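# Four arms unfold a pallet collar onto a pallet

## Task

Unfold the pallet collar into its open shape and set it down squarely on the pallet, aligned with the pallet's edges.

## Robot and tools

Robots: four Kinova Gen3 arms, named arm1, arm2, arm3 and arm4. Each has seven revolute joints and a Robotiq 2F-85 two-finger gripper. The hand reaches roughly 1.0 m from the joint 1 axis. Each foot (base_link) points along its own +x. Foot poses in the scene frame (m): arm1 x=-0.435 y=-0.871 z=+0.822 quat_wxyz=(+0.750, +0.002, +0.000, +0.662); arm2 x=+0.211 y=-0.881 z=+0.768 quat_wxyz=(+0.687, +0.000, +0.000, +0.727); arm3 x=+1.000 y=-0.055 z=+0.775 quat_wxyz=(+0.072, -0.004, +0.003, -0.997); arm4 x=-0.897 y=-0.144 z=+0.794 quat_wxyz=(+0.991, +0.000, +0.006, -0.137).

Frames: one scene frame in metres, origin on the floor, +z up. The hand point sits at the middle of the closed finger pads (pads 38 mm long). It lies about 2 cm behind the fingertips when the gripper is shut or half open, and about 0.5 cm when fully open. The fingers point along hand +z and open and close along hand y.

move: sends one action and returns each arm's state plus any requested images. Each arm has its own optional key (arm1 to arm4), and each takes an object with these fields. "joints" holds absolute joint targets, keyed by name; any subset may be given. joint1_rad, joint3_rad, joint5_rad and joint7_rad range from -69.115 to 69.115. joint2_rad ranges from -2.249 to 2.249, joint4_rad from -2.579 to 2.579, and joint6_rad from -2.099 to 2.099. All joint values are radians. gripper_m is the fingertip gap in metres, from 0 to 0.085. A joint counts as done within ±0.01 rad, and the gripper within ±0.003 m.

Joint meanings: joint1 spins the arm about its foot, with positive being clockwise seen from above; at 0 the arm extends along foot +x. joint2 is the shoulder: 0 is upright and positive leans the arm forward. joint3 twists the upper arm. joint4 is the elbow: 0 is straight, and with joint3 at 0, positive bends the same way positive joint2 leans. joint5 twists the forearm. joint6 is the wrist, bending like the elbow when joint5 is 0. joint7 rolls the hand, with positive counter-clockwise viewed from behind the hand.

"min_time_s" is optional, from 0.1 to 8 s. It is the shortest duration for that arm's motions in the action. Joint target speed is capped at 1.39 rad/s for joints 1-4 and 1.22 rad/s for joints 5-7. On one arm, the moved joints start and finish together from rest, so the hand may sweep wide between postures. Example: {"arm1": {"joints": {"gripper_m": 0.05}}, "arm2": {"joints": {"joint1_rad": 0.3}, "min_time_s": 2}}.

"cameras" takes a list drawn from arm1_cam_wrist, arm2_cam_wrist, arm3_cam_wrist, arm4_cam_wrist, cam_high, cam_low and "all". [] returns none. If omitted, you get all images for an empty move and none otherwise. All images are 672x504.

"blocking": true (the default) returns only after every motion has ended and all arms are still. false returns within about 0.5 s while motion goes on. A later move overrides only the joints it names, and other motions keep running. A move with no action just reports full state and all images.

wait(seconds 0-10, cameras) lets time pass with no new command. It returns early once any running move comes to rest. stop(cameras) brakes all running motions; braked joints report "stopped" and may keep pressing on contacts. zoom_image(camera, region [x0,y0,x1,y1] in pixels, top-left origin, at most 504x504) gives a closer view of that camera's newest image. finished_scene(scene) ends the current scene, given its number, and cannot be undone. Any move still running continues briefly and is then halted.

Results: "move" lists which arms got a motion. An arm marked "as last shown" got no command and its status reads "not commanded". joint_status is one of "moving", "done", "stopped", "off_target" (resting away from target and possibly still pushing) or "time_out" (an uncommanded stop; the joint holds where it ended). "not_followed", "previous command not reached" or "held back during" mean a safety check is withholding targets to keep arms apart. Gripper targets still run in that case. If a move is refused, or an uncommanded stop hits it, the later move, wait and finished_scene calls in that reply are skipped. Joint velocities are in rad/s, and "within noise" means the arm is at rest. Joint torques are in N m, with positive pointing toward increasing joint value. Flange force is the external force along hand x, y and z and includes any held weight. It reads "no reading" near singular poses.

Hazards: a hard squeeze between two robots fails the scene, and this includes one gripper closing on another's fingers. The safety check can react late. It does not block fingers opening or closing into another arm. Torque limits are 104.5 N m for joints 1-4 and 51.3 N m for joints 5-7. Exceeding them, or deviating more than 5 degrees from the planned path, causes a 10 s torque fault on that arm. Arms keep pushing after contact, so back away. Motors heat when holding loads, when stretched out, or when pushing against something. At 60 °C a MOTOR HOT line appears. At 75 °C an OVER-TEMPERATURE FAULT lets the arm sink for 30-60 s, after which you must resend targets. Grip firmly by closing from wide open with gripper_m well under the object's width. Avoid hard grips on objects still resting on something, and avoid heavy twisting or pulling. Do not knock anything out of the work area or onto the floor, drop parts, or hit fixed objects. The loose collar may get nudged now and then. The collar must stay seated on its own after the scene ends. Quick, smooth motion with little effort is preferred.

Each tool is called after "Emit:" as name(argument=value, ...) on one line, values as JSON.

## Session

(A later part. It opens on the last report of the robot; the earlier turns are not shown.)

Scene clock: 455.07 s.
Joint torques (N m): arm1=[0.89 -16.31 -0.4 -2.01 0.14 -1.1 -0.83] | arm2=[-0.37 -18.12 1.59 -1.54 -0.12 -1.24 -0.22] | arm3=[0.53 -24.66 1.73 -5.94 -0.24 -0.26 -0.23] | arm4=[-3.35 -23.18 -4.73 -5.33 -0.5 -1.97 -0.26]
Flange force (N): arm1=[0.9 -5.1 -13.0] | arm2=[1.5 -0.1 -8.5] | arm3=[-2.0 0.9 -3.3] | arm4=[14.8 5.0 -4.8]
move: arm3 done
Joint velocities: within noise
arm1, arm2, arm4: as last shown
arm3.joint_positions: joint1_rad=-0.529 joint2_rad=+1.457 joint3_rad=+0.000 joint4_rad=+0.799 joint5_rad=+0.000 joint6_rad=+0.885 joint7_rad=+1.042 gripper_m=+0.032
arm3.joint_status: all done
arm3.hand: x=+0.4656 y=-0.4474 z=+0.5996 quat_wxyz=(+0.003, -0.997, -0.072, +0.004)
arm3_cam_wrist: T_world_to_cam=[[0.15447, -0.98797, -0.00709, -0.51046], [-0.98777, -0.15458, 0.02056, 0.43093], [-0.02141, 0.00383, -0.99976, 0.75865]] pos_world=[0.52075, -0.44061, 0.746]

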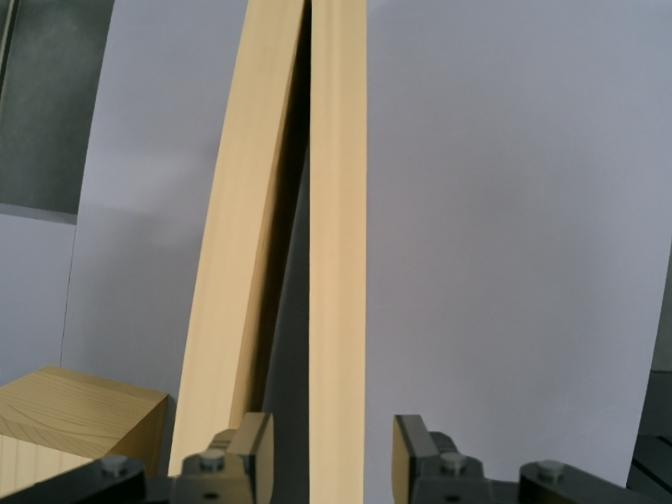

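Emit:
move(arm3={"joints":{"joint2_rad":1.6831,"joint4_rad":0.5734,"joint6_rad":0.8851},"min_time_s":4}, cameras=[])

Emit:
move(arm3={"joints":{"gripper_m":0.012}}, cameras=["arm3_cam_wrist"])

Scene clock: 461.03 s.
Joint torques (N m): arm1=[0.93 -16.34 -0.4 -1.95 0.17 -1.08 -0.78] | arm2=[-0.44 -18.12 1.61 -1.46 -0.11 -1.2 -0.21] | arm3=[0.55 -24.65 1.72 -5.93 -0.24 -0.25 -0.24] | arm4=[-3.34 -23.21 -4.75 -5.35 -0.5 -1.96 -0.25]
Flange force (N): arm1=[1.1 -5.0 -12.8] | arm2=[1.5 -0.3 -8.3] | arm3=[-2.4 1.3 -2.8] | arm4=[14.8 5.1 -4.8]
move: arm3 done
Joint velocities: within noise
arm1.joint_positions: joint1_rad=-0.256 joint2_rad=+1.525 joint3_rad=+0.000 joint4_rad=+1.751 joint5_rad=+0.000 joint6_rad=-0.135 joint7_rad=-0.160 gripper_m=+0.019
arm1.joint_status: not commanded
arm1.hand: x=-0.4604 y=-0.4916 z=+0.5046 quat_wxyz=(+0.001, -0.015, -1.000, -0.002)
arm2, arm4: as last shown
arm3.joint_positions: joint1_rad=-0.529 joint2_rad=+1.683 joint3_rad=+0.000 joint4_rad=+0.573 joint5_rad=+0.000 joint6_rad=+0.885 joint7_rad=+1.042 gripper_m=+0.032
arm3.joint_status: all done
arm3.hand: x=+0.4648 y=-0.4468 z=+0.5045 quat_wxyz=(+0.003, -0.997, -0.072, +0.004)

Scene clock: 461.67 s.
Joint torques (N m): arm1=[1.05 -16.25 -0.21 -2.02 0.14 -1.09 -0.87] | arm2=[-0.32 -17.95 1.66 -1.25 -0.13 -1.06 -0.2] | arm3=[3.89 -21.34 4.27 -4.57 1.09 -0.05 -0.62] | arm4=[-3.56 -23.05 -5.14 -5.1 -0.5 -1.87 -0.27]
Flange force (N): arm1=[1.3 -5.2 -13.1] | arm2=[1.2 -0.4 -8.3] | arm3=[-0.3 5.2 -7.4] | arm4=[15.1 4.4 -4.6]
move: arm3 off_target
Joint velocities: within noise
arm1, arm2: as last shown
arm3.joint_positions: joint1_rad=-0.529 joint2_rad=+1.683 joint3_rad=+0.000 joint4_rad=+0.573 joint5_rad=+0.000 joint6_rad=+0.885 joint7_rad=+1.042 gripper_m=+0.019
arm3.joint_status: gripper_m off_target (ended at +0.019, target +0.012)
arm3.hand: x=+0.4648 y=-0.4469 z=+0.5046 quat_wxyz=(+0.003, -0.997, -0.072, +0.004)
arm4.joint_positions: joint1_rad=+0.645 joint2_rad=+1.486 joint3_rad=+0.000 joint4_rad=+1.723 joint5_rad=+0.000 joint6_rad=-0.068 joint7_rad=+2.531 gripper_m=+0.017
arm4.joint_status: not commanded
arm4.hand: x=-0.6801 y=-0.4750 z=+0.4860 quat_wxyz=(+0.006, +0.020, -1.000, -0.001)
arm3_cam_wrist: T_world_to_cam=[[0.15457, -0.98796, -0.00699, -0.51062], [-0.98775, -0.15468, 0.02057, 0.43211], [-0.02141, 0.00373, -0.99976, 0.66361]] pos_world=[0.51995, -0.44011, 0.651]

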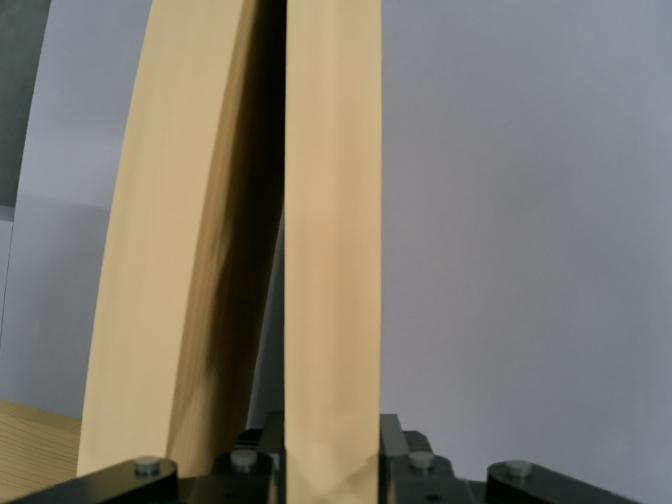

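Emit:
move(arm4={"joints":{"gripper_m":0.045}}, cameras=[])

Emit:
move(arm4={"joints":{"joint2_rad":1.1567,"joint4_rad":1.9445,"joint6_rad":0.0404},"min_time_s":3}, cameras=[])

Emit:
move(arm4={"joints":{"joint1_rad":0.1752,"joint2_rad":1.1875,"joint4_rad":2.2451,"joint6_rad":-0.2911,"joint7_rad":4.0},"min_time_s":3}, cameras=[])

Emit:
move(arm4={"joints":{"joint1_rad":0.1284,"joint2_rad":1.4209,"joint4_rad":0.9401,"joint6_rad":0.7806,"joint7_rad":5.2596,"gripper_m":0.042},"min_time_s":4}, cameras=["arm1_cam_wrist","arm4_cam_wrist","cam_high"])

Emit:
zoom_image(camera="arm4_cam_wrist", region=[220, 300, 460, 504])

Scene clock: 471.23 s.
Joint torques (N m): arm1=[1.43 -21.54 0.26 2.45 0.12 0.78 -0.86] | arm2=[-0.24 -17.1 1.6 -1.47 -0.17 -1.22 -0.24] | arm3=[4.36 -21.28 4.69 -4.36 1.3 0.1 -0.63] | arm4=[1.89 -18.87 2.68 0.85 -0.18 0.71 0.28]
Flange force (N): arm1=[2.8 -0.1 9.8] | arm2=[1.3 -0.2 -10.8] | arm3=[-0.8 6.2 -7.0] | arm4=[-2.8 4.0 -1.3]
move: arm4 done
Joint velocities: within noise
arm1, arm2: as last shown
arm1.hand: x=-0.4604 y=-0.4917 z=+0.5046 quat_wxyz=(+0.001, -0.015, -1.000, -0.002)
arm3.joint_positions: joint1_rad=-0.528 joint2_rad=+1.683 joint3_rad=+0.000 joint4_rad=+0.573 joint5_rad=+0.000 joint6_rad=+0.885 joint7_rad=+1.042 gripper_m=+0.019
arm3.joint_status: not commanded
arm3.hand: x=+0.4648 y=-0.4468 z=+0.5045 quat_wxyz=(+0.003, -0.997, -0.072, +0.004)
arm4.joint_positions: joint1_rad=+0.645 joint2_rad=+1.486 joint3_rad=+0.000 joint4_rad=+1.723 joint5_rad=+0.000 joint6_rad=-0.068 joint7_rad=+2.531 gripper_m=+0.045
arm4.joint_status: all done
arm4.hand: x=-0.6801 y=-0.4750 z=+0.4860 quat_wxyz=(+0.006, +0.020, -1.000, -0.001)

Scene clock: 474.53 s.
Joint torques (N m): arm1=[1.54 -24.11 0.31 0.38 -0.05 -0.28 -1] | arm2=[-0.48 -16.88 1.09 -0.56 -0.4 -0.75 -0.38] | arm3=[4.02 -21.25 4.38 -4.42 1.17 0.05 -0.62] | arm4=[1.83 -18.23 2.61 -0.12 -0.17 0.72 0.27]
Flange force (N): arm1=[2.3 -3.5 11.1] | arm2=[1.5 -1.9 -9.4] | arm3=[-0.6 5.6 -7.3] | arm4=[-2.6 4.0 -0.8]
move: arm4 done
Joint velocities: within noise
arm1, arm2, arm3: as last shown
arm1.hand: x=-0.4604 y=-0.4916 z=+0.5046 quat_wxyz=(+0.001, -0.015, -1.000, -0.002)
arm3.joint_positions: joint1_rad=-0.529 joint2_rad=+1.683 joint3_rad=+0.000 joint4_rad=+0.573 joint5_rad=+0.000 joint6_rad=+0.885 joint7_rad=+1.042 gripper_m=+0.019
arm4.joint_positions: joint1_rad=+0.645 joint2_rad=+1.157 joint3_rad=+0.000 joint4_rad=+1.945 joint5_rad=+0.000 joint6_rad=+0.040 joint7_rad=+2.531 gripper_m=+0.045
arm4.joint_status: all done
arm4.hand: x=-0.6785 y=-0.4752 z=+0.6194 quat_wxyz=(+0.006, +0.020, -1.000, -0.001)

Scene clock: 477.90 s.
Joint torques (N m): arm1=[1.51 -24.1 0.33 0.31 -0.06 -0.27 -1.01] | arm2=[-0.34 -16.98 1.05 -0.53 -0.24 -0.8 -0.38] | arm3=[4 -21.25 4.42 -4.41 1.16 0.06 -0.62] | arm4=[1.77 -15.64 2.57 2.69 -0.16 0.68 0.28]
Flange force (N): arm1=[2.2 -3.8 11.0] | arm2=[0.9 -1.9 -9.2] | arm3=[-0.8 5.6 -7.2] | arm4=[-5.6 -3.5 -0.8]
move: arm4 done
Joint velocities: within noise
arm1, arm3: as last shown
arm2.joint_positions: joint1_rad=-0.445 joint2_rad=+1.386 joint3_rad=+0.000 joint4_rad=+1.741 joint5_rad=+0.000 joint6_rad=+0.015 joint7_rad=+2.611 gripper_m=+0.019
arm2.joint_status: not commanded
arm2.hand: x=+0.0322 y=-0.5016 z=+0.5048 quat_wxyz=(+0.000, +1.000, -0.015, +0.000)
arm4.joint_positions: joint1_rad=+0.175 joint2_rad=+1.188 joint3_rad=+0.000 joint4_rad=+2.245 joint5_rad=+0.000 joint6_rad=-0.291 joint7_rad=+4.000 gripper_m=+0.045
arm4.joint_status: all done
arm4.hand: x=-0.6403 y=-0.2965 z=+0.6202 quat_wxyz=(+0.003, +0.836, -0.549, -0.006)

Scene clock: 482.23 s.
Joint torques (N m): arm1=[1.52 -24.12 0.33 0.38 -0.06 -0.27 -1.01] | arm2=[-0.41 -16.93 1.1 -0.45 -0.35 -0.82 -0.41] | arm3=[3.96 -21.23 4.42 -4.42 1.18 0.05 -0.63] | arm4=[1.77 -25.62 2.48 -6.07 -0.16 0.66 0.28]
Flange force (N): arm1=[2.2 -3.5 11.2] | arm2=[1.0 -2.4 -9.1] | arm3=[-0.7 5.5 -7.3] | arm4=[-1.1 -4.2 -1.0]
move: arm4 done
Joint velocities: within noise
arm1, arm2, arm3: as last shown
arm4.joint_positions: joint1_rad=+0.128 joint2_rad=+1.421 joint3_rad=+0.000 joint4_rad=+0.940 joint5_rad=+0.000 joint6_rad=+0.781 joint7_rad=+5.260 gripper_m=+0.042
arm4.joint_status: all done
arm4.hand: x=-0.3236 y=-0.4166 z=+0.5992 quat_wxyz=(-0.001, +0.997, +0.072, -0.006)
arm1_cam_wrist: T_world_to_cam=[[0.01634, 0.99921, 0.03626, 0.47513], [0.99961, -0.01715, 0.0222, 0.49341], [0.02281, 0.03589, -0.9991, 0.68154]] pos_world=[-0.51652, -0.49075, 0.65274]
arm4_cam_wrist: T_world_to_cam=[[0.14788, -0.989, 0.00221, -0.36713], [-0.98895, -0.14785, 0.01127, -0.33768], [-0.01082, -0.00385, -0.99993, 0.74289]] pos_world=[-0.27162, -0.41016, 0.74746]

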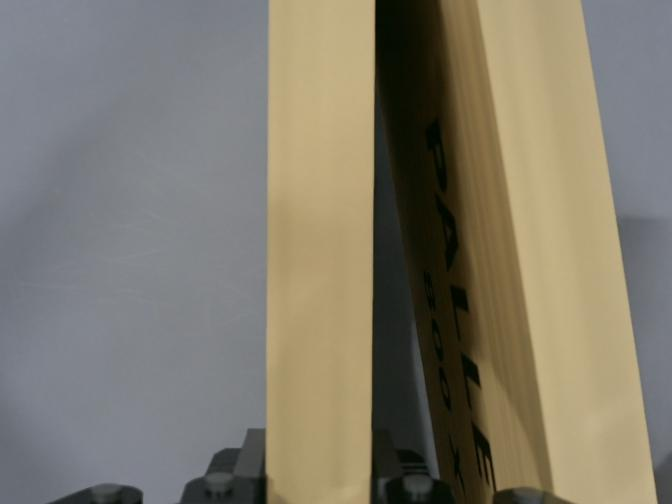

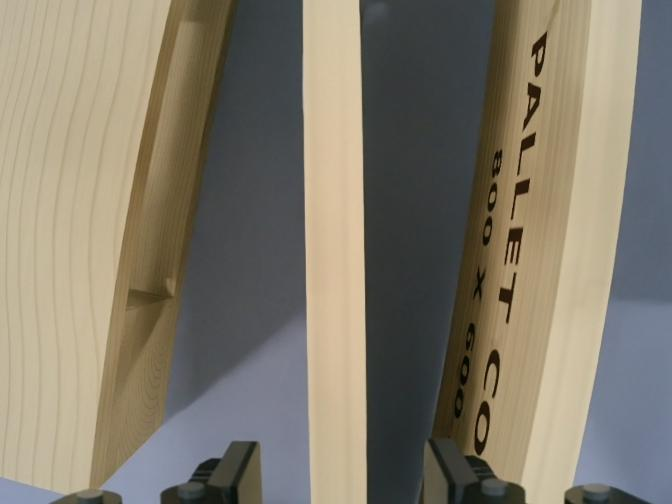

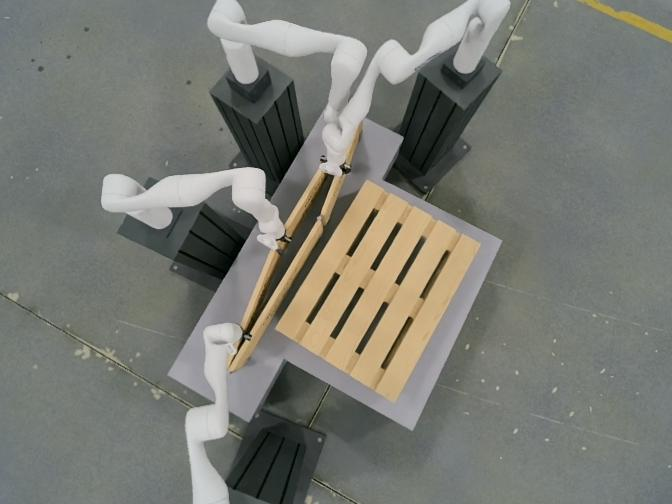

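Scaled by 2.100.

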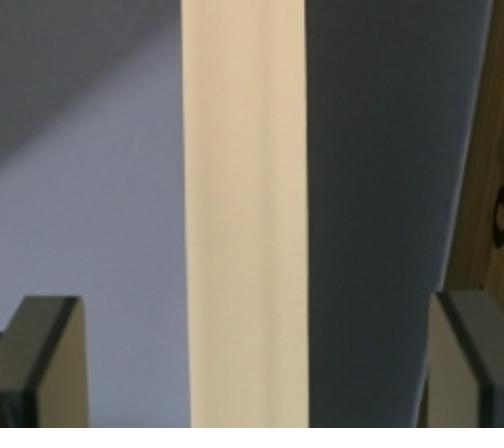

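Emit:
move(arm4={"joints":{"joint1_rad":0.1263,"joint2_rad":1.6394,"joint4_rad":0.7366,"joint6_rad":0.7655,"joint7_rad":5.2695},"min_time_s":4}, cameras=["arm4_cam_wrist"])

Emit:
zoom_image(camera="arm4_cam_wrist", region=[220, 300, 460, 504])

Scene clock: 493.77 s.
Joint torques (N m): arm1=[1.54 -24.11 0.33 0.37 -0.04 -0.31 -1.02] | arm2=[-0.35 -16.89 1.12 -0.53 -0.33 -0.77 -0.36] | arm3=[4.03 -21.28 4.43 -4.45 1.18 0.05 -0.6] | arm4=[1.79 -25.65 2.5 -5.94 -0.15 0.64 0.31]
Flange force (N): arm1=[2.3 -3.4 11.1] | arm2=[1.0 -1.9 -9.3] | arm3=[-0.5 5.6 -7.3] | arm4=[-1.3 -4.4 -1.7]
move: arm4 done
Joint velocities: within noise
arm1, arm2, arm3: as last shown
arm4.joint_positions: joint1_rad=+0.126 joint2_rad=+1.639 joint3_rad=+0.000 joint4_rad=+0.737 joint5_rad=+0.000 joint6_rad=+0.765 joint7_rad=+5.269 gripper_m=+0.042
arm4.joint_status: all done
arm4.hand: x=-0.3239 y=-0.4153 z=+0.5042 quat_wxyz=(-0.001, +0.997, +0.078, -0.006)
arm4_cam_wrist: T_world_to_cam=[[0.15976, -0.98715, 0.00212, -0.36102], [-0.9871, -0.15972, 0.01105, -0.34092], [-0.01057, -0.00386, -0.99994, 0.64797]] pos_world=[-0.272, -0.40834, 0.65246]

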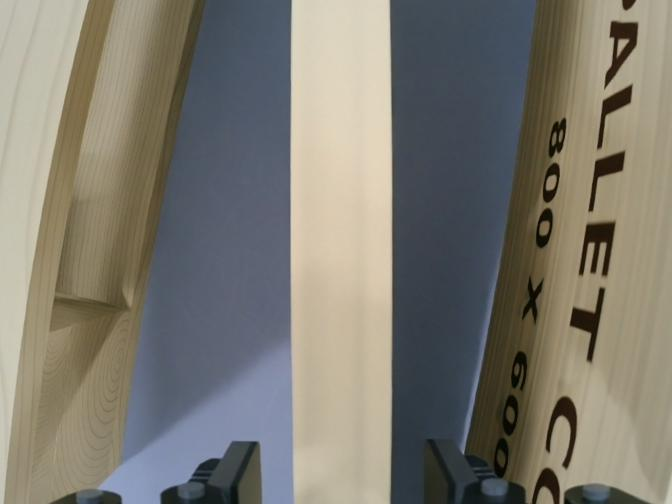

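Scaled by 2.100.

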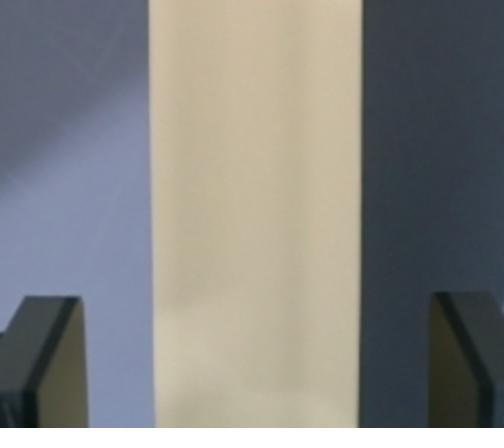

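Emit:
move(arm4={"joints":{"gripper_m":0.012}}, cameras=["arm1_cam_wrist","arm2_cam_wrist","arm3_cam_wrist","arm4_cam_wrist","cam_high"])

Emit:
zoom_image(camera="cam_high", region=[210, 80, 520, 390])

Scene clock: 495.73 s.
Joint torques (N m): arm1=[1.28 -23.67 0.1 0.82 0.05 -0.15 -0.94] | arm2=[-0.67 -17.22 0.75 -0.96 -0.25 -0.97 -0.28] | arm3=[4.02 -21.24 4.39 -4.44 1.18 0.05 -0.63] | arm4=[1.54 -23.26 3.59 -7.3 0.83 -1.6 0.75]
Flange force (N): arm1=[2.0 -2.5 11.1] | arm2=[1.9 -1.5 -9.5] | arm3=[-0.5 5.5 -7.3] | arm4=[-5.3 -7.5 -10.9]
move: arm4 off_target
Joint velocities: within noise
arm1, arm2, arm3: as last shown
arm4.joint_positions: joint1_rad=+0.126 joint2_rad=+1.639 joint3_rad=+0.000 joint4_rad=+0.737 joint5_rad=+0.000 joint6_rad=+0.765 joint7_rad=+5.269 gripper_m=+0.019
arm4.joint_status: gripper_m off_target (ended at +0.019, target +0.012)
arm4.hand: x=-0.3238 y=-0.4153 z=+0.5042 quat_wxyz=(-0.001, +0.997, +0.078, -0.006)
arm1_cam_wrist: T_world_to_cam=[[0.01634, 0.99921, 0.03626, 0.47513], [0.99961, -0.01715, 0.0222, 0.49341], [0.02281, 0.03589, -0.9991, 0.68154]] pos_world=[-0.51652, -0.49075, 0.65274]
arm2_cam_wrist: T_world_to_cam=[[-0.02303, -0.99973, -0.00157, -0.50116], [-0.99973, 0.02302, 0.00288, 0.09711], [-0.00284, 0.00164, -0.99999, 0.64985]] pos_world=[0.08739, -0.50433, 0.64878]
arm3_cam_wrist: T_world_to_cam=[[0.15447, -0.98797, -0.00707, -0.51043], [-0.98777, -0.15458, 0.02046, 0.43226], [-0.02131, 0.00383, -0.99977, 0.66351]] pos_world=[0.51995, -0.44001, 0.6509]
arm4_cam_wrist: T_world_to_cam=[[0.15976, -0.98715, 0.00212, -0.36104], [-0.9871, -0.15972, 0.01105, -0.34082], [-0.01057, -0.00386, -0.99994, 0.64797]] pos_world=[-0.2719, -0.40834, 0.65246]

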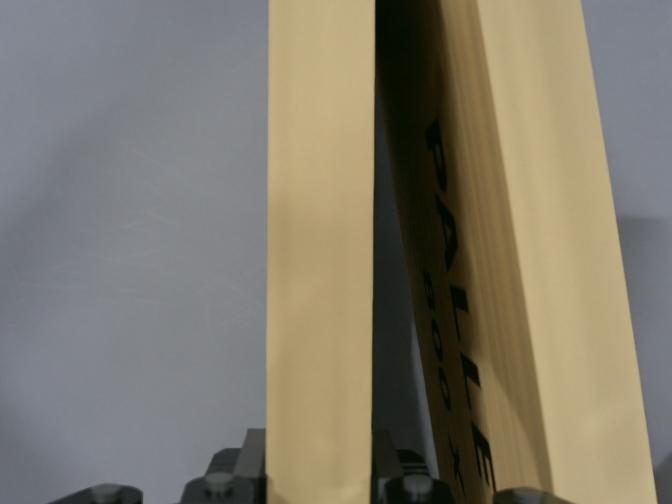

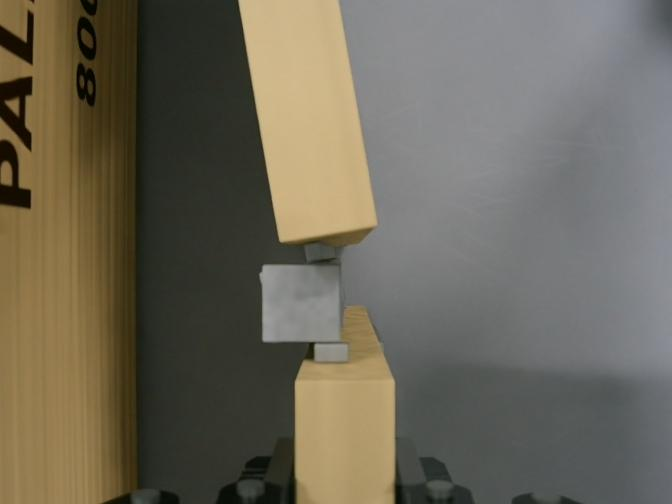

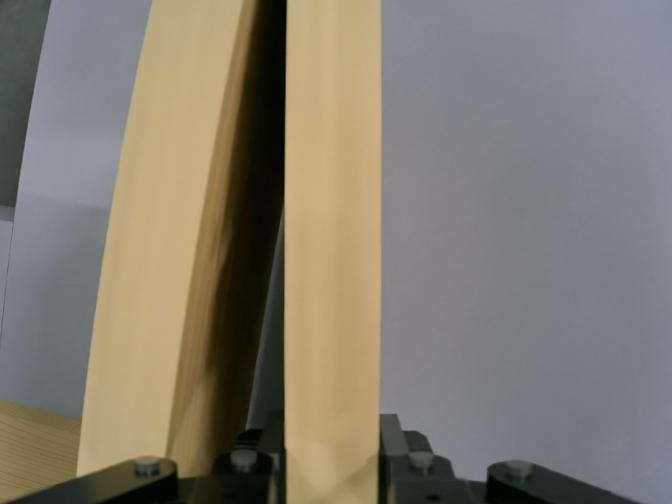

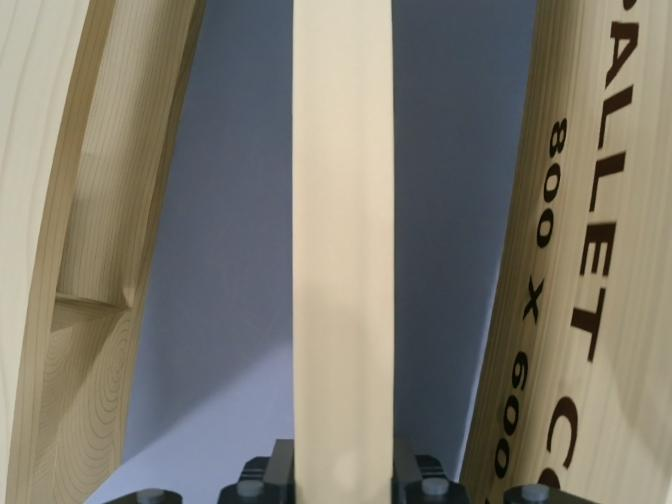

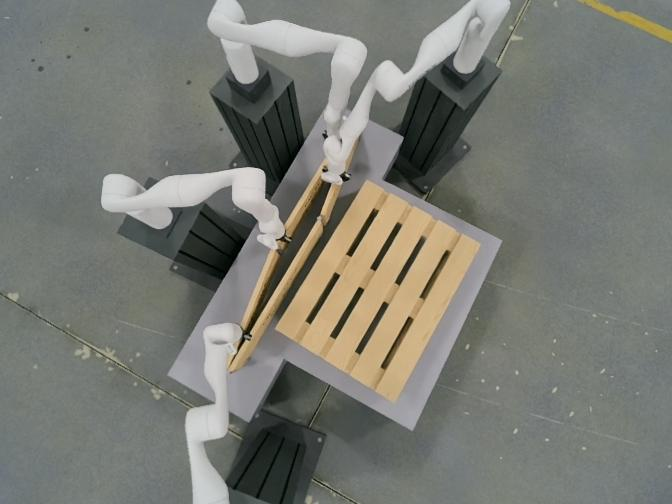

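Scaled by 1.626 from the camera's image (finer frame: 960x720).

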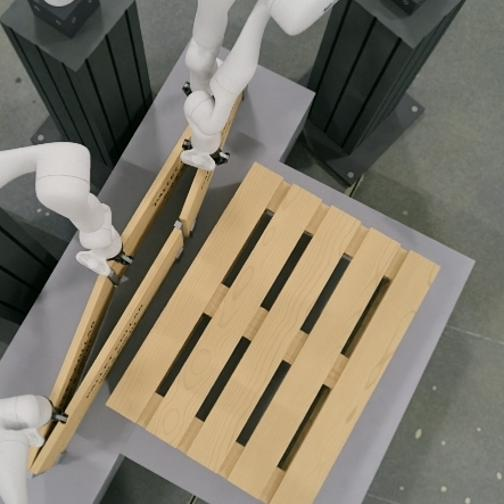

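Emit:
move(arm1={"joints":{"gripper_m":0.004}}, arm2={"joints":{"gripper_m":0.004}}, arm3={"joints":{"gripper_m":0.004}}, arm4={"joints":{"gripper_m":0.004}}, cameras=[])

Emit:
move(arm1={"joints":{"joint1_rad":-0.2564,"joint2_rad":1.4146,"joint4_rad":1.8453,"joint6_rad":-0.1183,"joint7_rad":-0.1608},"min_time_s":3}, arm2={"joints":{"joint1_rad":-0.4452,"joint2_rad":1.2757,"joint4_rad":1.8154,"joint6_rad":0.0505,"joint7_rad":2.6110},"min_time_s":3}, arm3={"joints":{"joint1_rad":-0.5279,"joint2_rad":1.5679,"joint4_rad":0.7008,"joint6_rad":0.8729,"joint7_rad":1.0424},"min_time_s":3}, arm4={"joints":{"joint1_rad":0.1264,"joint2_rad":1.5284,"joint4_rad":0.8525,"joint6_rad":0.7607,"joint7_rad":5.2696},"min_time_s":3}, cameras=["cam_low"])

Scene clock: 555.90 s.
Joint torques (N m): arm1=[1.32 -23.77 0.1 0.68 0.07 -0.18 -0.93] | arm2=[-0.71 -17.23 0.81 -0.9 -0.28 -0.97 -0.3] | arm3=[3.98 -21.27 4.44 -4.44 1.19 0.05 -0.6] | arm4=[1.5 -23.26 3.63 -7.38 0.81 -1.58 0.72]
Flange force (N): arm1=[2.0 -2.8 11.0] | arm2=[1.9 -1.7 -9.3] | arm3=[-0.6 5.5 -7.3] | arm4=[-5.9 -7.8 -11.2]
move: arm1 off_target; arm2 off_target; arm3 off_target; arm4 off_target
Joint velocities: within noise
arm1.joint_positions: joint1_rad=-0.256 joint2_rad=+1.525 joint3_rad=+0.000 joint4_rad=+1.751 joint5_rad=+0.000 joint6_rad=-0.135 joint7_rad=-0.160 gripper_m=+0.019
arm1.joint_status: gripper_m off_target (ended at +0.019, target +0.004)
arm1.hand: x=-0.4604 y=-0.4916 z=+0.5046 quat_wxyz=(+0.001, -0.015, -1.000, -0.002)
arm2.joint_positions: joint1_rad=-0.445 joint2_rad=+1.386 joint3_rad=+0.000 joint4_rad=+1.741 joint5_rad=+0.000 joint6_rad=+0.015 joint7_rad=+2.611 gripper_m=+0.019
arm2.joint_status: gripper_m off_target (ended at +0.019, target +0.004)
arm2.hand: x=+0.0322 y=-0.5016 z=+0.5048 quat_wxyz=(+0.000, +1.000, -0.015, +0.000)
arm3.joint_positions: joint1_rad=-0.529 joint2_rad=+1.683 joint3_rad=+0.000 joint4_rad=+0.573 joint5_rad=+0.000 joint6_rad=+0.885 joint7_rad=+1.042 gripper_m=+0.019
arm3.joint_status: gripper_m off_target (ended at +0.019, target +0.004)
arm3.hand: x=+0.4648 y=-0.4468 z=+0.5045 quat_wxyz=(+0.003, -0.997, -0.072, +0.004)
arm4.joint_positions: joint1_rad=+0.126 joint2_rad=+1.639 joint3_rad=+0.000 joint4_rad=+0.737 joint5_rad=+0.000 joint6_rad=+0.765 joint7_rad=+5.269 gripper_m=+0.019
arm4.joint_status: gripper_m off_target (ended at +0.019, target +0.004)
arm4.hand: x=-0.3239 y=-0.4153 z=+0.5042 quat_wxyz=(-0.001, +0.997, +0.078, -0.006)

Scene clock: 559.20 s.
Joint torques (N m): arm1=[1.01 -23.88 -0.17 0.05 0.05 -0.16 -0.9] | arm2=[-0.43 -20.51 1.23 1.84 -0.18 0.65 -0.22] | arm3=[-0.37 -36.12 0.77 -8.46 -1.21 1.39 -0.82] | arm4=[3.07 -37.08 4.06 -8.52 0.52 1.74 0.69]
Flange force (N): arm1=[1.1 -4.1 11.0] | arm2=[-1.1 -5.8 5.1] | arm3=[-6.8 1.0 17.8] | arm4=[3.3 -4.4 19.5]
move: arm1 done; arm2 done; arm3 done; arm4 done
Joint velocities: within noise
arm1.joint_positions: joint1_rad=-0.256 joint2_rad=+1.415 joint3_rad=+0.000 joint4_rad=+1.845 joint5_rad=+0.000 joint6_rad=-0.118 joint7_rad=-0.161 gripper_m=+0.019
arm1.joint_status: all done
arm1.hand: x=-0.4605 y=-0.4913 z=+0.5502 quat_wxyz=(+0.001, -0.015, -1.000, -0.002)
arm2.joint_positions: joint1_rad=-0.445 joint2_rad=+1.276 joint3_rad=+0.000 joint4_rad=+1.815 joint5_rad=+0.000 joint6_rad=+0.050 joint7_rad=+2.611 gripper_m=+0.019
arm2.joint_status: all done
arm2.hand: x=+0.0322 y=-0.5016 z=+0.5500 quat_wxyz=(+0.000, +1.000, -0.015, +0.000)
arm3.joint_positions: joint1_rad=-0.528 joint2_rad=+1.568 joint3_rad=+0.000 joint4_rad=+0.701 joint5_rad=+0.000 joint6_rad=+0.873 joint7_rad=+1.042 gripper_m=+0.019
arm3.joint_status: all done
arm3.hand: x=+0.4648 y=-0.4468 z=+0.5499 quat_wxyz=(+0.003, -0.997, -0.072, +0.004)
arm4.joint_positions: joint1_rad=+0.126 joint2_rad=+1.528 joint3_rad=+0.000 joint4_rad=+0.852 joint5_rad=+0.000 joint6_rad=+0.761 joint7_rad=+5.270 gripper_m=+0.019
arm4.joint_status: all done
arm4.hand: x=-0.3238 y=-0.4153 z=+0.5498 quat_wxyz=(-0.001, +0.997, +0.078, -0.006)

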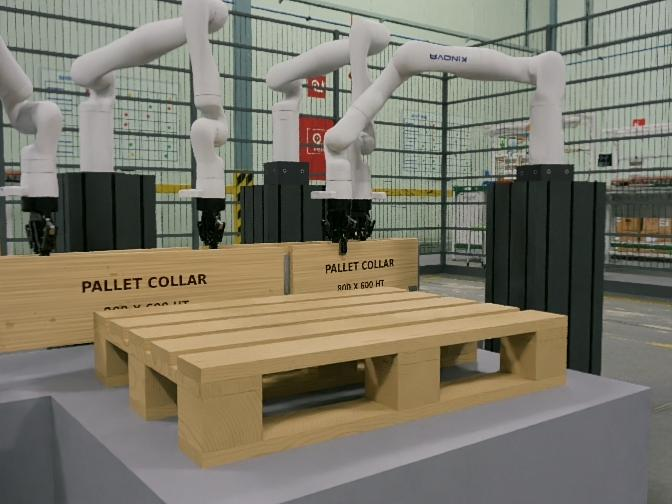

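Emit:
move(arm1={"joints":{"joint2_rad":1.2963,"joint4_rad":1.9296,"joint6_rad":-0.0844},"min_time_s":2.5}, arm2={"joints":{"joint2_rad":1.1587,"joint4_rad":1.8780,"joint6_rad":0.1049},"min_time_s":2.5}, arm3={"joints":{"joint1_rad":-0.5273,"joint2_rad":1.4625,"joint4_rad":0.7929,"joint6_rad":0.8862,"joint7_rad":1.0430},"min_time_s":2.5}, arm4={"joints":{"joint1_rad":0.1268,"joint2_rad":1.4234,"joint4_rad":0.9414,"joint6_rad":0.7768,"joint7_rad":5.2700},"min_time_s":2.5}, cameras=[])

Emit:
move(arm1={"joints":{"joint2_rad":1.1742,"joint4_rad":1.9978,"joint6_rad":-0.0305},"min_time_s":2.5}, arm2={"joints":{"joint2_rad":1.0405,"joint4_rad":1.9237,"joint6_rad":0.1774},"min_time_s":2.5}, arm3={"joints":{"joint1_rad":-0.5267,"joint2_rad":1.3676,"joint4_rad":0.8549,"joint6_rad":0.9190,"joint7_rad":1.0436},"min_time_s":2.5}, arm4={"joints":{"joint1_rad":0.1270,"joint2_rad":1.3264,"joint4_rad":1.0050,"joint6_rad":0.8102,"joint7_rad":5.2702},"min_time_s":2.5}, cameras=[])

Emit:
move(arm1={"joints":{"joint2_rad":1.0553,"joint4_rad":2.0467,"joint6_rad":0.0396},"min_time_s":2.5}, arm2={"joints":{"joint2_rad":0.9286,"joint4_rad":1.9507,"joint6_rad":0.2622},"min_time_s":2.5}, arm3={"joints":{"joint1_rad":-0.5261,"joint2_rad":1.2860,"joint4_rad":0.8906,"joint6_rad":0.9650,"joint7_rad":1.0442},"min_time_s":2.5}, arm4={"joints":{"joint1_rad":0.1272,"joint2_rad":1.2412,"joint4_rad":1.0446,"joint6_rad":0.8558,"joint7_rad":5.2704},"min_time_s":2.5}, cameras=["cam_high","arm1_cam_wrist","arm3_cam_wrist"])

Scene clock: 565.77 s.
Joint torques (N m): arm1=[1.02 -23.59 0.02 -0.27 0.05 -0.19 -0.92] | arm2=[-0.22 -20.41 1.43 1.17 -0.26 0.68 -0.3] | arm3=[0.06 -36.52 1.18 -9.1 -1.01 1 -0.76] | arm4=[2.69 -37.72 3.72 -9.39 0.41 1.28 0.72]
Flange force (N): arm1=[1.2 -3.7 11.4] | arm2=[-1.1 -5.3 5.0] | arm3=[-5.2 1.0 17.1] | arm4=[2.2 -4.5 19.6]
move: arm1 done; arm2 done; arm3 done; arm4 done
Joint velocities: within noise
arm1.joint_positions: joint1_rad=-0.256 joint2_rad=+1.296 joint3_rad=+0.000 joint4_rad=+1.930 joint5_rad=+0.000 joint6_rad=-0.084 joint7_rad=-0.161 gripper_m=+0.019
arm1.joint_status: all done
arm1.hand: x=-0.4604 y=-0.4915 z=+0.5977 quat_wxyz=(+0.001, -0.015, -1.000, -0.002)
arm2.joint_positions: joint1_rad=-0.445 joint2_rad=+1.159 joint3_rad=+0.000 joint4_rad=+1.878 joint5_rad=+0.000 joint6_rad=+0.105 joint7_rad=+2.611 gripper_m=+0.019
arm2.joint_status: all done
arm2.hand: x=+0.0322 y=-0.5016 z=+0.5975 quat_wxyz=(+0.000, +1.000, -0.015, +0.000)
arm3.joint_positions: joint1_rad=-0.527 joint2_rad=+1.462 joint3_rad=+0.000 joint4_rad=+0.793 joint5_rad=+0.000 joint6_rad=+0.886 joint7_rad=+1.043 gripper_m=+0.019
arm3.joint_status: all done
arm3.hand: x=+0.4648 y=-0.4469 z=+0.5974 quat_wxyz=(+0.003, -0.997, -0.072, +0.004)
arm4.joint_positions: joint1_rad=+0.127 joint2_rad=+1.423 joint3_rad=+0.000 joint4_rad=+0.941 joint5_rad=+0.000 joint6_rad=+0.777 joint7_rad=+5.270 gripper_m=+0.019
arm4.joint_status: all done
arm4.hand: x=-0.3238 y=-0.4154 z=+0.5974 quat_wxyz=(-0.001, +0.997, +0.078, -0.006)

Scene clock: 568.57 s.
Joint torques (N m): arm1=[1.23 -23.17 0.41 -0.91 0.03 -0.15 -0.9] | arm2=[0.17 -20.3 2.06 0.5 -0.21 0.71 -0.28] | arm3=[0.22 -36.69 1.35 -9.85 -0.87 0.69 -0.71] | arm4=[2.75 -37.6 3.75 -9.59 0.35 1.39 0.64]
Flange force (N): arm1=[1.8 -3.8 11.6] | arm2=[-2.0 -5.2 5.4] | arm3=[-3.9 0.6 16.5] | arm4=[2.7 -4.1 20.0]
move: arm1 done; arm2 done; arm3 done; arm4 done
Joint velocities: within noise
arm1.joint_positions: joint1_rad=-0.256 joint2_rad=+1.174 joint3_rad=+0.000 joint4_rad=+1.998 joint5_rad=+0.000 joint6_rad=-0.030 joint7_rad=-0.161 gripper_m=+0.019
arm1.joint_status: all done
arm1.hand: x=-0.4603 y=-0.4916 z=+0.6452 quat_wxyz=(+0.001, -0.015, -1.000, -0.002)
arm2.joint_positions: joint1_rad=-0.445 joint2_rad=+1.041 joint3_rad=+0.000 joint4_rad=+1.924 joint5_rad=+0.000 joint6_rad=+0.177 joint7_rad=+2.611 gripper_m=+0.019
arm2.joint_status: all done
arm2.hand: x=+0.0322 y=-0.5017 z=+0.6450 quat_wxyz=(+0.000, +1.000, -0.015, +0.000)
arm3.joint_positions: joint1_rad=-0.527 joint2_rad=+1.368 joint3_rad=+0.000 joint4_rad=+0.855 joint5_rad=+0.000 joint6_rad=+0.919 joint7_rad=+1.044 gripper_m=+0.019
arm3.joint_status: all done
arm3.hand: x=+0.4648 y=-0.4470 z=+0.6450 quat_wxyz=(+0.003, -0.997, -0.072, +0.004)
arm4.joint_positions: joint1_rad=+0.127 joint2_rad=+1.326 joint3_rad=+0.000 joint4_rad=+1.005 joint5_rad=+0.000 joint6_rad=+0.810 joint7_rad=+5.270 gripper_m=+0.019
arm4.joint_status: all done
arm4.hand: x=-0.3238 y=-0.4153 z=+0.6448 quat_wxyz=(-0.001, +0.997, +0.078, -0.006)

Scene clock: 571.37 s.
Joint torques (N m): arm1=[1.5 -22.41 0.89 -1.37 -0.04 0.1 -0.86] | arm2=[0.23 -20.22 2.29 -0.58 -0.06 0.61 -0.33] | arm3=[0.57 -36.76 1.67 -10.67 -0.65 0.4 -0.63] | arm4=[2.66 -37.51 3.46 -10.18 0.22 1.29 0.59]
Flange force (N): arm1=[2.5 -3.4 12.0] | arm2=[-1.9 -5.1 5.6] | arm3=[-2.5 0.6 16.1] | arm4=[2.6 -4.0 20.0]
move: arm1 done; arm2 done; arm3 done; arm4 done
Joint velocities: within noise
arm1.joint_positions: joint1_rad=-0.256 joint2_rad=+1.055 joint3_rad=+0.000 joint4_rad=+2.047 joint5_rad=+0.000 joint6_rad=+0.040 joint7_rad=-0.161 gripper_m=+0.019
arm1.joint_status: all done
arm1.hand: x=-0.4602 y=-0.4918 z=+0.6902 quat_wxyz=(+0.001, -0.015, -1.000, -0.002)
arm2.joint_positions: joint1_rad=-0.445 joint2_rad=+0.929 joint3_rad=+0.000 joint4_rad=+1.951 joint5_rad=+0.000 joint6_rad=+0.262 joint7_rad=+2.611 gripper_m=+0.019
arm2.joint_status: all done
arm2.hand: x=+0.0322 y=-0.5016 z=+0.6900 quat_wxyz=(+0.000, +1.000, -0.015, +0.000)
arm3.joint_positions: joint1_rad=-0.526 joint2_rad=+1.286 joint3_rad=+0.000 joint4_rad=+0.891 joint5_rad=+0.000 joint6_rad=+0.965 joint7_rad=+1.044 gripper_m=+0.019
arm3.joint_status: all done
arm3.hand: x=+0.4648 y=-0.4471 z=+0.6900 quat_wxyz=(+0.003, -0.997, -0.072, +0.004)
arm4.joint_positions: joint1_rad=+0.127 joint2_rad=+1.241 joint3_rad=+0.000 joint4_rad=+1.045 joint5_rad=+0.000 joint6_rad=+0.856 joint7_rad=+5.270 gripper_m=+0.019
arm4.joint_status: all done
arm4.hand: x=-0.3237 y=-0.4153 z=+0.6898 quat_wxyz=(-0.001, +0.997, +0.078, -0.006)
pictures: arm1_cam_wrist, arm3_cam_wrist, cam_high
arm1_cam_wrist: T_world_to_cam=[[0.01634, 0.99921, 0.03626, 0.46859], [0.99961, -0.01715, 0.0222, 0.48908], [0.02281, 0.03589, -0.9991, 0.86697]] pos_world=[-0.51632, -0.49095, 0.83834]
arm3_cam_wrist: T_world_to_cam=[[0.15447, -0.98797, -0.00709, -0.5094], [-0.98777, -0.15459, 0.02056, 0.42833], [-0.02141, 0.00383, -0.99976, 0.84902]] pos_world=[0.51995, -0.44031, 0.8364]

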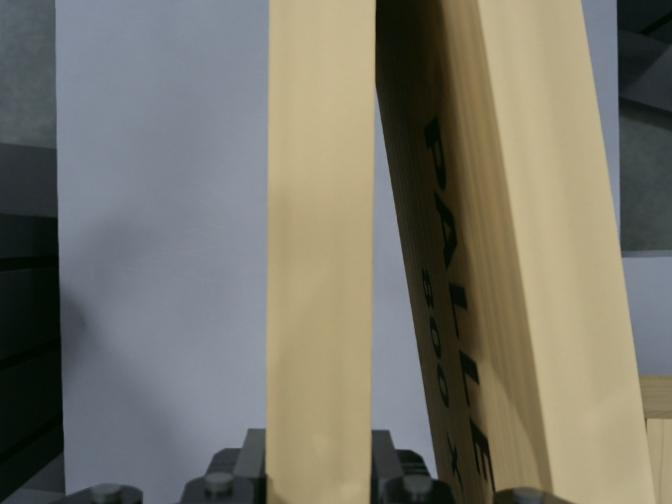

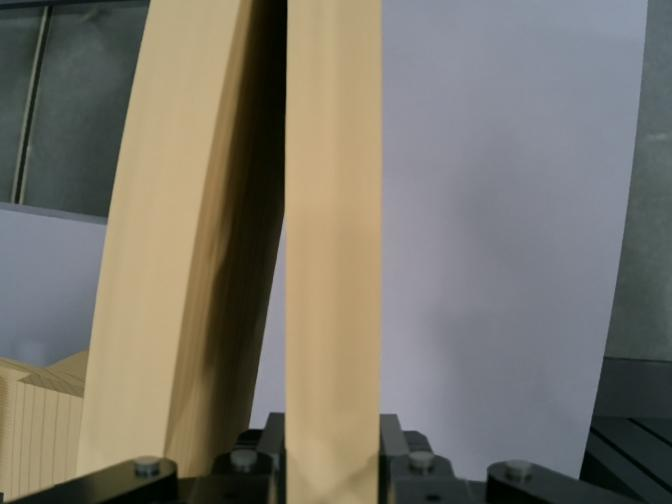

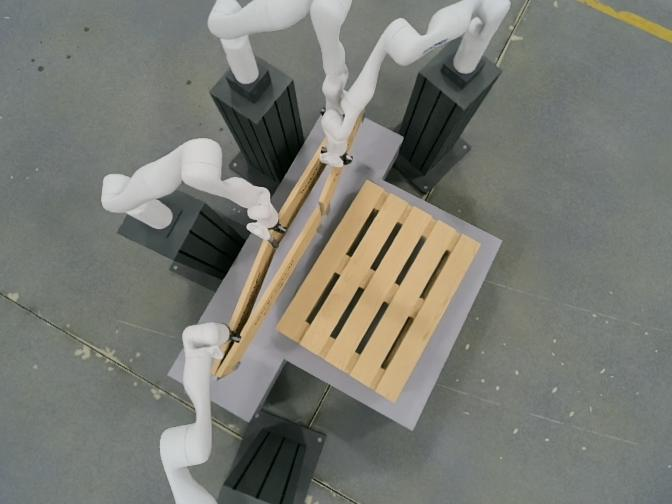

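Emit:
move(arm1={"joints":{"joint1_rad":-0.1614,"joint2_rad":1.0595,"joint4_rad":1.9761,"joint6_rad":0.1060,"joint7_rad":-0.0690},"min_time_s":3.5}, arm2={"joints":{"joint1_rad":-0.3485,"joint2_rad":0.9323,"joint4_rad":1.9320,"joint6_rad":0.2773,"joint7_rad":2.7046},"min_time_s":3.5}, arm3={"joints":{"joint1_rad":-0.4356,"joint2_rad":1.1524,"joint4_rad":1.2485,"joint6_rad":0.7407,"joint7_rad":1.3071},"min_time_s":3.5}, arm4={"joints":{"joint1_rad":-0.0067,"joint2_rad":1.2167,"joint4_rad":1.1104,"joint6_rad":0.8145,"joint7_rad":5.3089},"min_time_s":3.5}, cameras=["cam_high"])

Scene clock: 576.10 s.
Joint torques (N m): arm1=[1.82 -24.5 1.39 -3.45 0.1 -0.53 -0.78] | arm2=[-0.19 -20.25 1.83 -0.56 0.01 0.61 -0.11] | arm3=[0.15 -33.39 1.34 -8.17 -0.77 0.41 -0.55] | arm4=[3.04 -36.19 3.91 -9.07 0.64 1.55 0.94]
Flange force (N): arm1=[3.6 -5.1 12.9] | arm2=[-1.2 -5.9 5.2] | arm3=[-4.0 -0.4 16.1] | arm4=[4.6 -4.1 19.5]
move: arm1 done; arm2 done; arm3 done; arm4 done
Joint velocities: within noise
arm1.joint_positions: joint1_rad=-0.161 joint2_rad=+1.060 joint3_rad=+0.000 joint4_rad=+1.976 joint5_rad=+0.000 joint6_rad=+0.106 joint7_rad=-0.069 gripper_m=+0.019
arm1.joint_status: all done
arm1.hand: x=-0.4249 y=-0.4695 z=+0.6902 quat_wxyz=(+0.001, -0.016, -1.000, -0.002)
arm2.joint_positions: joint1_rad=-0.348 joint2_rad=+0.932 joint3_rad=+0.000 joint4_rad=+1.932 joint5_rad=+0.000 joint6_rad=+0.277 joint7_rad=+2.705 gripper_m=+0.019
arm2.joint_status: all done
arm2.hand: x=+0.0675 y=-0.4811 z=+0.6900 quat_wxyz=(+0.000, +1.000, -0.016, +0.000)
arm3.joint_positions: joint1_rad=-0.436 joint2_rad=+1.152 joint3_rad=+0.000 joint4_rad=+1.249 joint5_rad=+0.000 joint6_rad=+0.741 joint7_rad=+1.307 gripper_m=+0.019
arm3.joint_status: all done
arm3.hand: x=+0.4864 y=-0.3612 z=+0.6900 quat_wxyz=(+0.004, -0.987, -0.158, +0.004)
arm4.joint_positions: joint1_rad=-0.007 joint2_rad=+1.217 joint3_rad=+0.000 joint4_rad=+1.110 joint5_rad=+0.000 joint6_rad=+0.814 joint7_rad=+5.309 gripper_m=+0.019
arm4.joint_status: all done
arm4.hand: x=-0.3043 y=-0.3329 z=+0.6898 quat_wxyz=(-0.002, +0.987, +0.163, -0.006)

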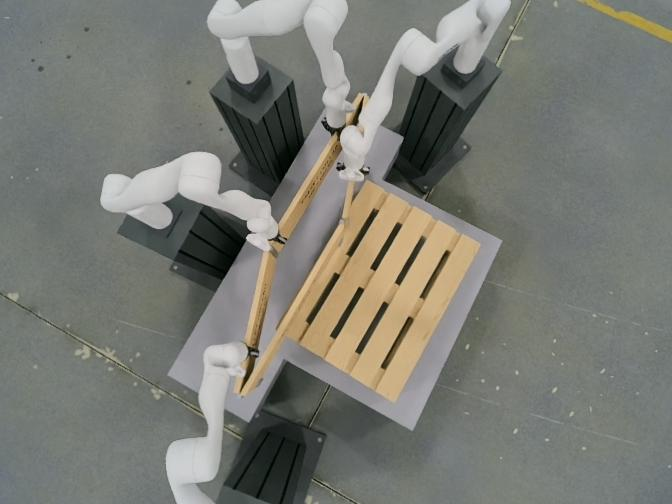

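Step 1 went very cleanly. Continue steps 2–4.

Emit:
move(arm1={"joints":{"joint1_rad":-0.0761,"joint2_rad":1.0683,"joint4_rad":1.8943,"joint6_rad":0.1790,"joint7_rad":0.0132},"min_time_s":3.5}, arm2={"joints":{"joint1_rad":-0.2545,"joint2_rad":0.9390,"joint4_rad":1.9000,"joint6_rad":0.3025,"joint7_rad":2.7954},"min_time_s":3.5}, arm3={"joints":{"joint1_rad":-0.3198,"joint2_rad":1.0811,"joint4_rad":1.4598,"joint6_rad":0.6007,"joint7_rad":1.5952},"min_time_s":3.5}, arm4={"joints":{"joint1_rad":-0.1346,"joint2_rad":1.1981,"joint4_rad":1.1615,"joint6_rad":0.7820,"joint7_rad":5.3533},"min_time_s":3.5}, cameras=[])

Emit:
move(arm1={"joints":{"joint1_rad":-0.0001,"joint2_rad":1.0828,"joint4_rad":1.8011,"joint6_rad":0.2577,"joint7_rad":0.0860},"min_time_s":3.5}, arm2={"joints":{"joint1_rad":-0.1647,"joint2_rad":0.9491,"joint4_rad":1.8552,"joint6_rad":0.3373,"joint7_rad":2.8820},"min_time_s":3.5}, arm3={"joints":{"joint1_rad":-0.1867,"joint2_rad":1.0476,"joint4_rad":1.5693,"joint6_rad":0.5247,"joint7_rad":1.9007},"min_time_s":3.5}, arm4={"joints":{"joint1_rad":-0.2550,"joint2_rad":1.1829,"joint4_rad":1.2043,"joint6_rad":0.7543,"joint7_rad":5.4053},"min_time_s":3.5}, cameras=[])

Emit:
move(arm1={"joints":{"joint1_rad":0.0672,"joint2_rad":1.1035,"joint4_rad":1.6967,"joint6_rad":0.3413,"joint7_rad":0.1502},"min_time_s":3.5}, arm2={"joints":{"joint1_rad":-0.0801,"joint2_rad":0.9630,"joint4_rad":1.7980,"joint6_rad":0.3806,"joint7_rad":2.9635},"min_time_s":3.5}, arm3={"joints":{"joint1_rad":-0.0508,"joint2_rad":1.0410,"joint4_rad":1.5943,"joint6_rad":0.5063,"joint7_rad":2.2090},"min_time_s":3.5}, arm4={"joints":{"joint1_rad":-0.3665,"joint2_rad":1.1692,"joint4_rad":1.2443,"joint6_rad":0.7282,"joint7_rad":5.4661},"min_time_s":3.5}, cameras=["cam_high"])

Scene clock: 583.60 s.
Joint torques (N m): arm1=[2.11 -26.06 1.67 -5.04 0.14 -0.96 -0.8] | arm2=[-0.22 -20.79 1.76 -0.94 -0.02 0.58 -0.22] | arm3=[0.38 -31.04 1.46 -6.5 -0.77 0.36 -0.57] | arm4=[2.94 -35.2 3.96 -8.27 0.73 1.82 1.11]
Flange force (N): arm1=[4.5 -5.6 12.9] | arm2=[-0.3 -6.0 5.6] | arm3=[-4.1 -1.3 16.1] | arm4=[5.4 -3.8 19.3]
move: arm1 done; arm2 done; arm3 done; arm4 done
Joint velocities: within noise
arm1.joint_positions: joint1_rad=-0.076 joint2_rad=+1.068 joint3_rad=+0.000 joint4_rad=+1.894 joint5_rad=+0.000 joint6_rad=+0.179 joint7_rad=+0.013 gripper_m=+0.019
arm1.joint_status: all done
arm1.hand: x=-0.3896 y=-0.4473 z=+0.6902 quat_wxyz=(+0.001, -0.018, -1.000, -0.002)
arm2.joint_positions: joint1_rad=-0.254 joint2_rad=+0.939 joint3_rad=+0.000 joint4_rad=+1.900 joint5_rad=+0.000 joint6_rad=+0.302 joint7_rad=+2.795 gripper_m=+0.019
arm2.joint_status: all done
arm2.hand: x=+0.1028 y=-0.4605 z=+0.6900 quat_wxyz=(+0.000, +1.000, -0.018, +0.000)
arm3.joint_positions: joint1_rad=-0.320 joint2_rad=+1.081 joint3_rad=+0.000 joint4_rad=+1.460 joint5_rad=+0.000 joint6_rad=+0.601 joint7_rad=+1.595 gripper_m=+0.019
arm3.joint_status: all done
arm3.hand: x=+0.4970 y=-0.2786 z=+0.6900 quat_wxyz=(+0.004, -0.970, -0.242, +0.003)
arm4.joint_positions: joint1_rad=-0.135 joint2_rad=+1.198 joint3_rad=+0.000 joint4_rad=+1.161 joint5_rad=+0.000 joint6_rad=+0.782 joint7_rad=+5.353 gripper_m=+0.019
arm4.joint_status: all done
arm4.hand: x=-0.2949 y=-0.2542 z=+0.6898 quat_wxyz=(-0.002, +0.969, +0.248, -0.006)

Scene clock: 587.40 s.
Joint torques (N m): arm1=[2.17 -28.31 1.71 -7.47 0.05 -1.72 -0.87] | arm2=[-0.19 -21.42 1.64 -1.02 -0.12 0.76 -0.28] | arm3=[0.93 -29.7 2.13 -5.89 -0.54 0.12 -0.59] | arm4=[3.61 -34.48 4.53 -7.91 1.09 1.83 1.23]
Flange force (N): arm1=[4.8 -7.5 13.1] | arm2=[0.1 -6.7 6.4] | arm3=[-3.3 -1.2 15.6] | arm4=[6.3 -4.8 18.8]
move: arm1 done; arm2 done; arm3 done; arm4 done
Joint velocities: within noise
arm1.joint_positions: joint1_rad=+0.000 joint2_rad=+1.083 joint3_rad=+0.000 joint4_rad=+1.801 joint5_rad=+0.000 joint6_rad=+0.258 joint7_rad=+0.086 gripper_m=+0.019
arm1.joint_status: all done
arm1.hand: x=-0.3543 y=-0.4251 z=+0.6902 quat_wxyz=(+0.001, -0.019, -1.000, -0.002)
arm2.joint_positions: joint1_rad=-0.165 joint2_rad=+0.949 joint3_rad=+0.000 joint4_rad=+1.855 joint5_rad=+0.000 joint6_rad=+0.337 joint7_rad=+2.882 gripper_m=+0.019
arm2.joint_status: all done
arm2.hand: x=+0.1381 y=-0.4399 z=+0.6901 quat_wxyz=(+0.000, +1.000, -0.019, +0.000)
arm3.joint_positions: joint1_rad=-0.187 joint2_rad=+1.048 joint3_rad=+0.000 joint4_rad=+1.569 joint5_rad=+0.000 joint6_rad=+0.525 joint7_rad=+1.901 gripper_m=+0.019
arm3.joint_status: all done
arm3.hand: x=+0.4973 y=-0.2012 z=+0.6901 quat_wxyz=(+0.004, -0.946, -0.325, +0.003)
arm4.joint_positions: joint1_rad=-0.255 joint2_rad=+1.183 joint3_rad=+0.000 joint4_rad=+1.204 joint5_rad=+0.000 joint6_rad=+0.754 joint7_rad=+5.405 gripper_m=+0.019
arm4.joint_status: all done
arm4.hand: x=-0.2946 y=-0.1807 z=+0.6899 quat_wxyz=(-0.003, +0.944, +0.330, -0.006)

Scene clock: 591.20 s.
Joint torques (N m): arm1=[1.64 -31.2 0.97 -10.47 -0.15 -2.81 -0.95] | arm2=[0.03 -22.21 1.91 -0.74 -0.16 1.08 -0.36] | arm3=[1.36 -29.9 2.98 -6.73 -0.13 -0.48 -0.5] | arm4=[4.88 -33.78 5.96 -7.83 1.55 1.65 1.3]
Flange force (N): arm1=[4.3 -10.4 13.5] | arm2=[0.0 -8.6 7.6] | arm3=[-1.9 -0.2 15.2] | arm4=[7.5 -6.8 18.0]
move: arm1 done; arm2 done; arm3 done; arm4 done
Joint velocities: within noise
arm1.joint_positions: joint1_rad=+0.067 joint2_rad=+1.103 joint3_rad=+0.000 joint4_rad=+1.697 joint5_rad=+0.000 joint6_rad=+0.341 joint7_rad=+0.150 gripper_m=+0.019
arm1.joint_status: all done
arm1.hand: x=-0.3190 y=-0.4030 z=+0.6902 quat_wxyz=(+0.001, -0.021, -1.000, -0.002)
arm2.joint_positions: joint1_rad=-0.080 joint2_rad=+0.963 joint3_rad=+0.000 joint4_rad=+1.798 joint5_rad=+0.000 joint6_rad=+0.381 joint7_rad=+2.963 gripper_m=+0.019
arm2.joint_status: all done
arm2.hand: x=+0.1734 y=-0.4193 z=+0.6901 quat_wxyz=(+0.000, +1.000, -0.021, +0.000)
arm3.joint_positions: joint1_rad=-0.051 joint2_rad=+1.041 joint3_rad=+0.000 joint4_rad=+1.594 joint5_rad=+0.000 joint6_rad=+0.506 joint7_rad=+2.209 gripper_m=+0.019
arm3.joint_status: all done
arm3.hand: x=+0.4884 y=-0.1306 z=+0.6901 quat_wxyz=(+0.004, -0.914, -0.405, +0.003)
arm4.joint_positions: joint1_rad=-0.366 joint2_rad=+1.169 joint3_rad=+0.000 joint4_rad=+1.244 joint5_rad=+0.000 joint6_rad=+0.728 joint7_rad=+5.466 gripper_m=+0.019
arm4.joint_status: all done
arm4.hand: x=-0.3025 y=-0.1140 z=+0.6898 quat_wxyz=(-0.003, +0.912, +0.410, -0.006)

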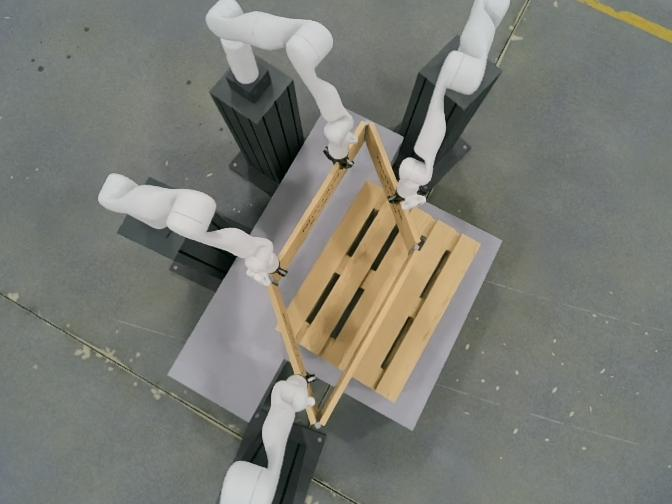

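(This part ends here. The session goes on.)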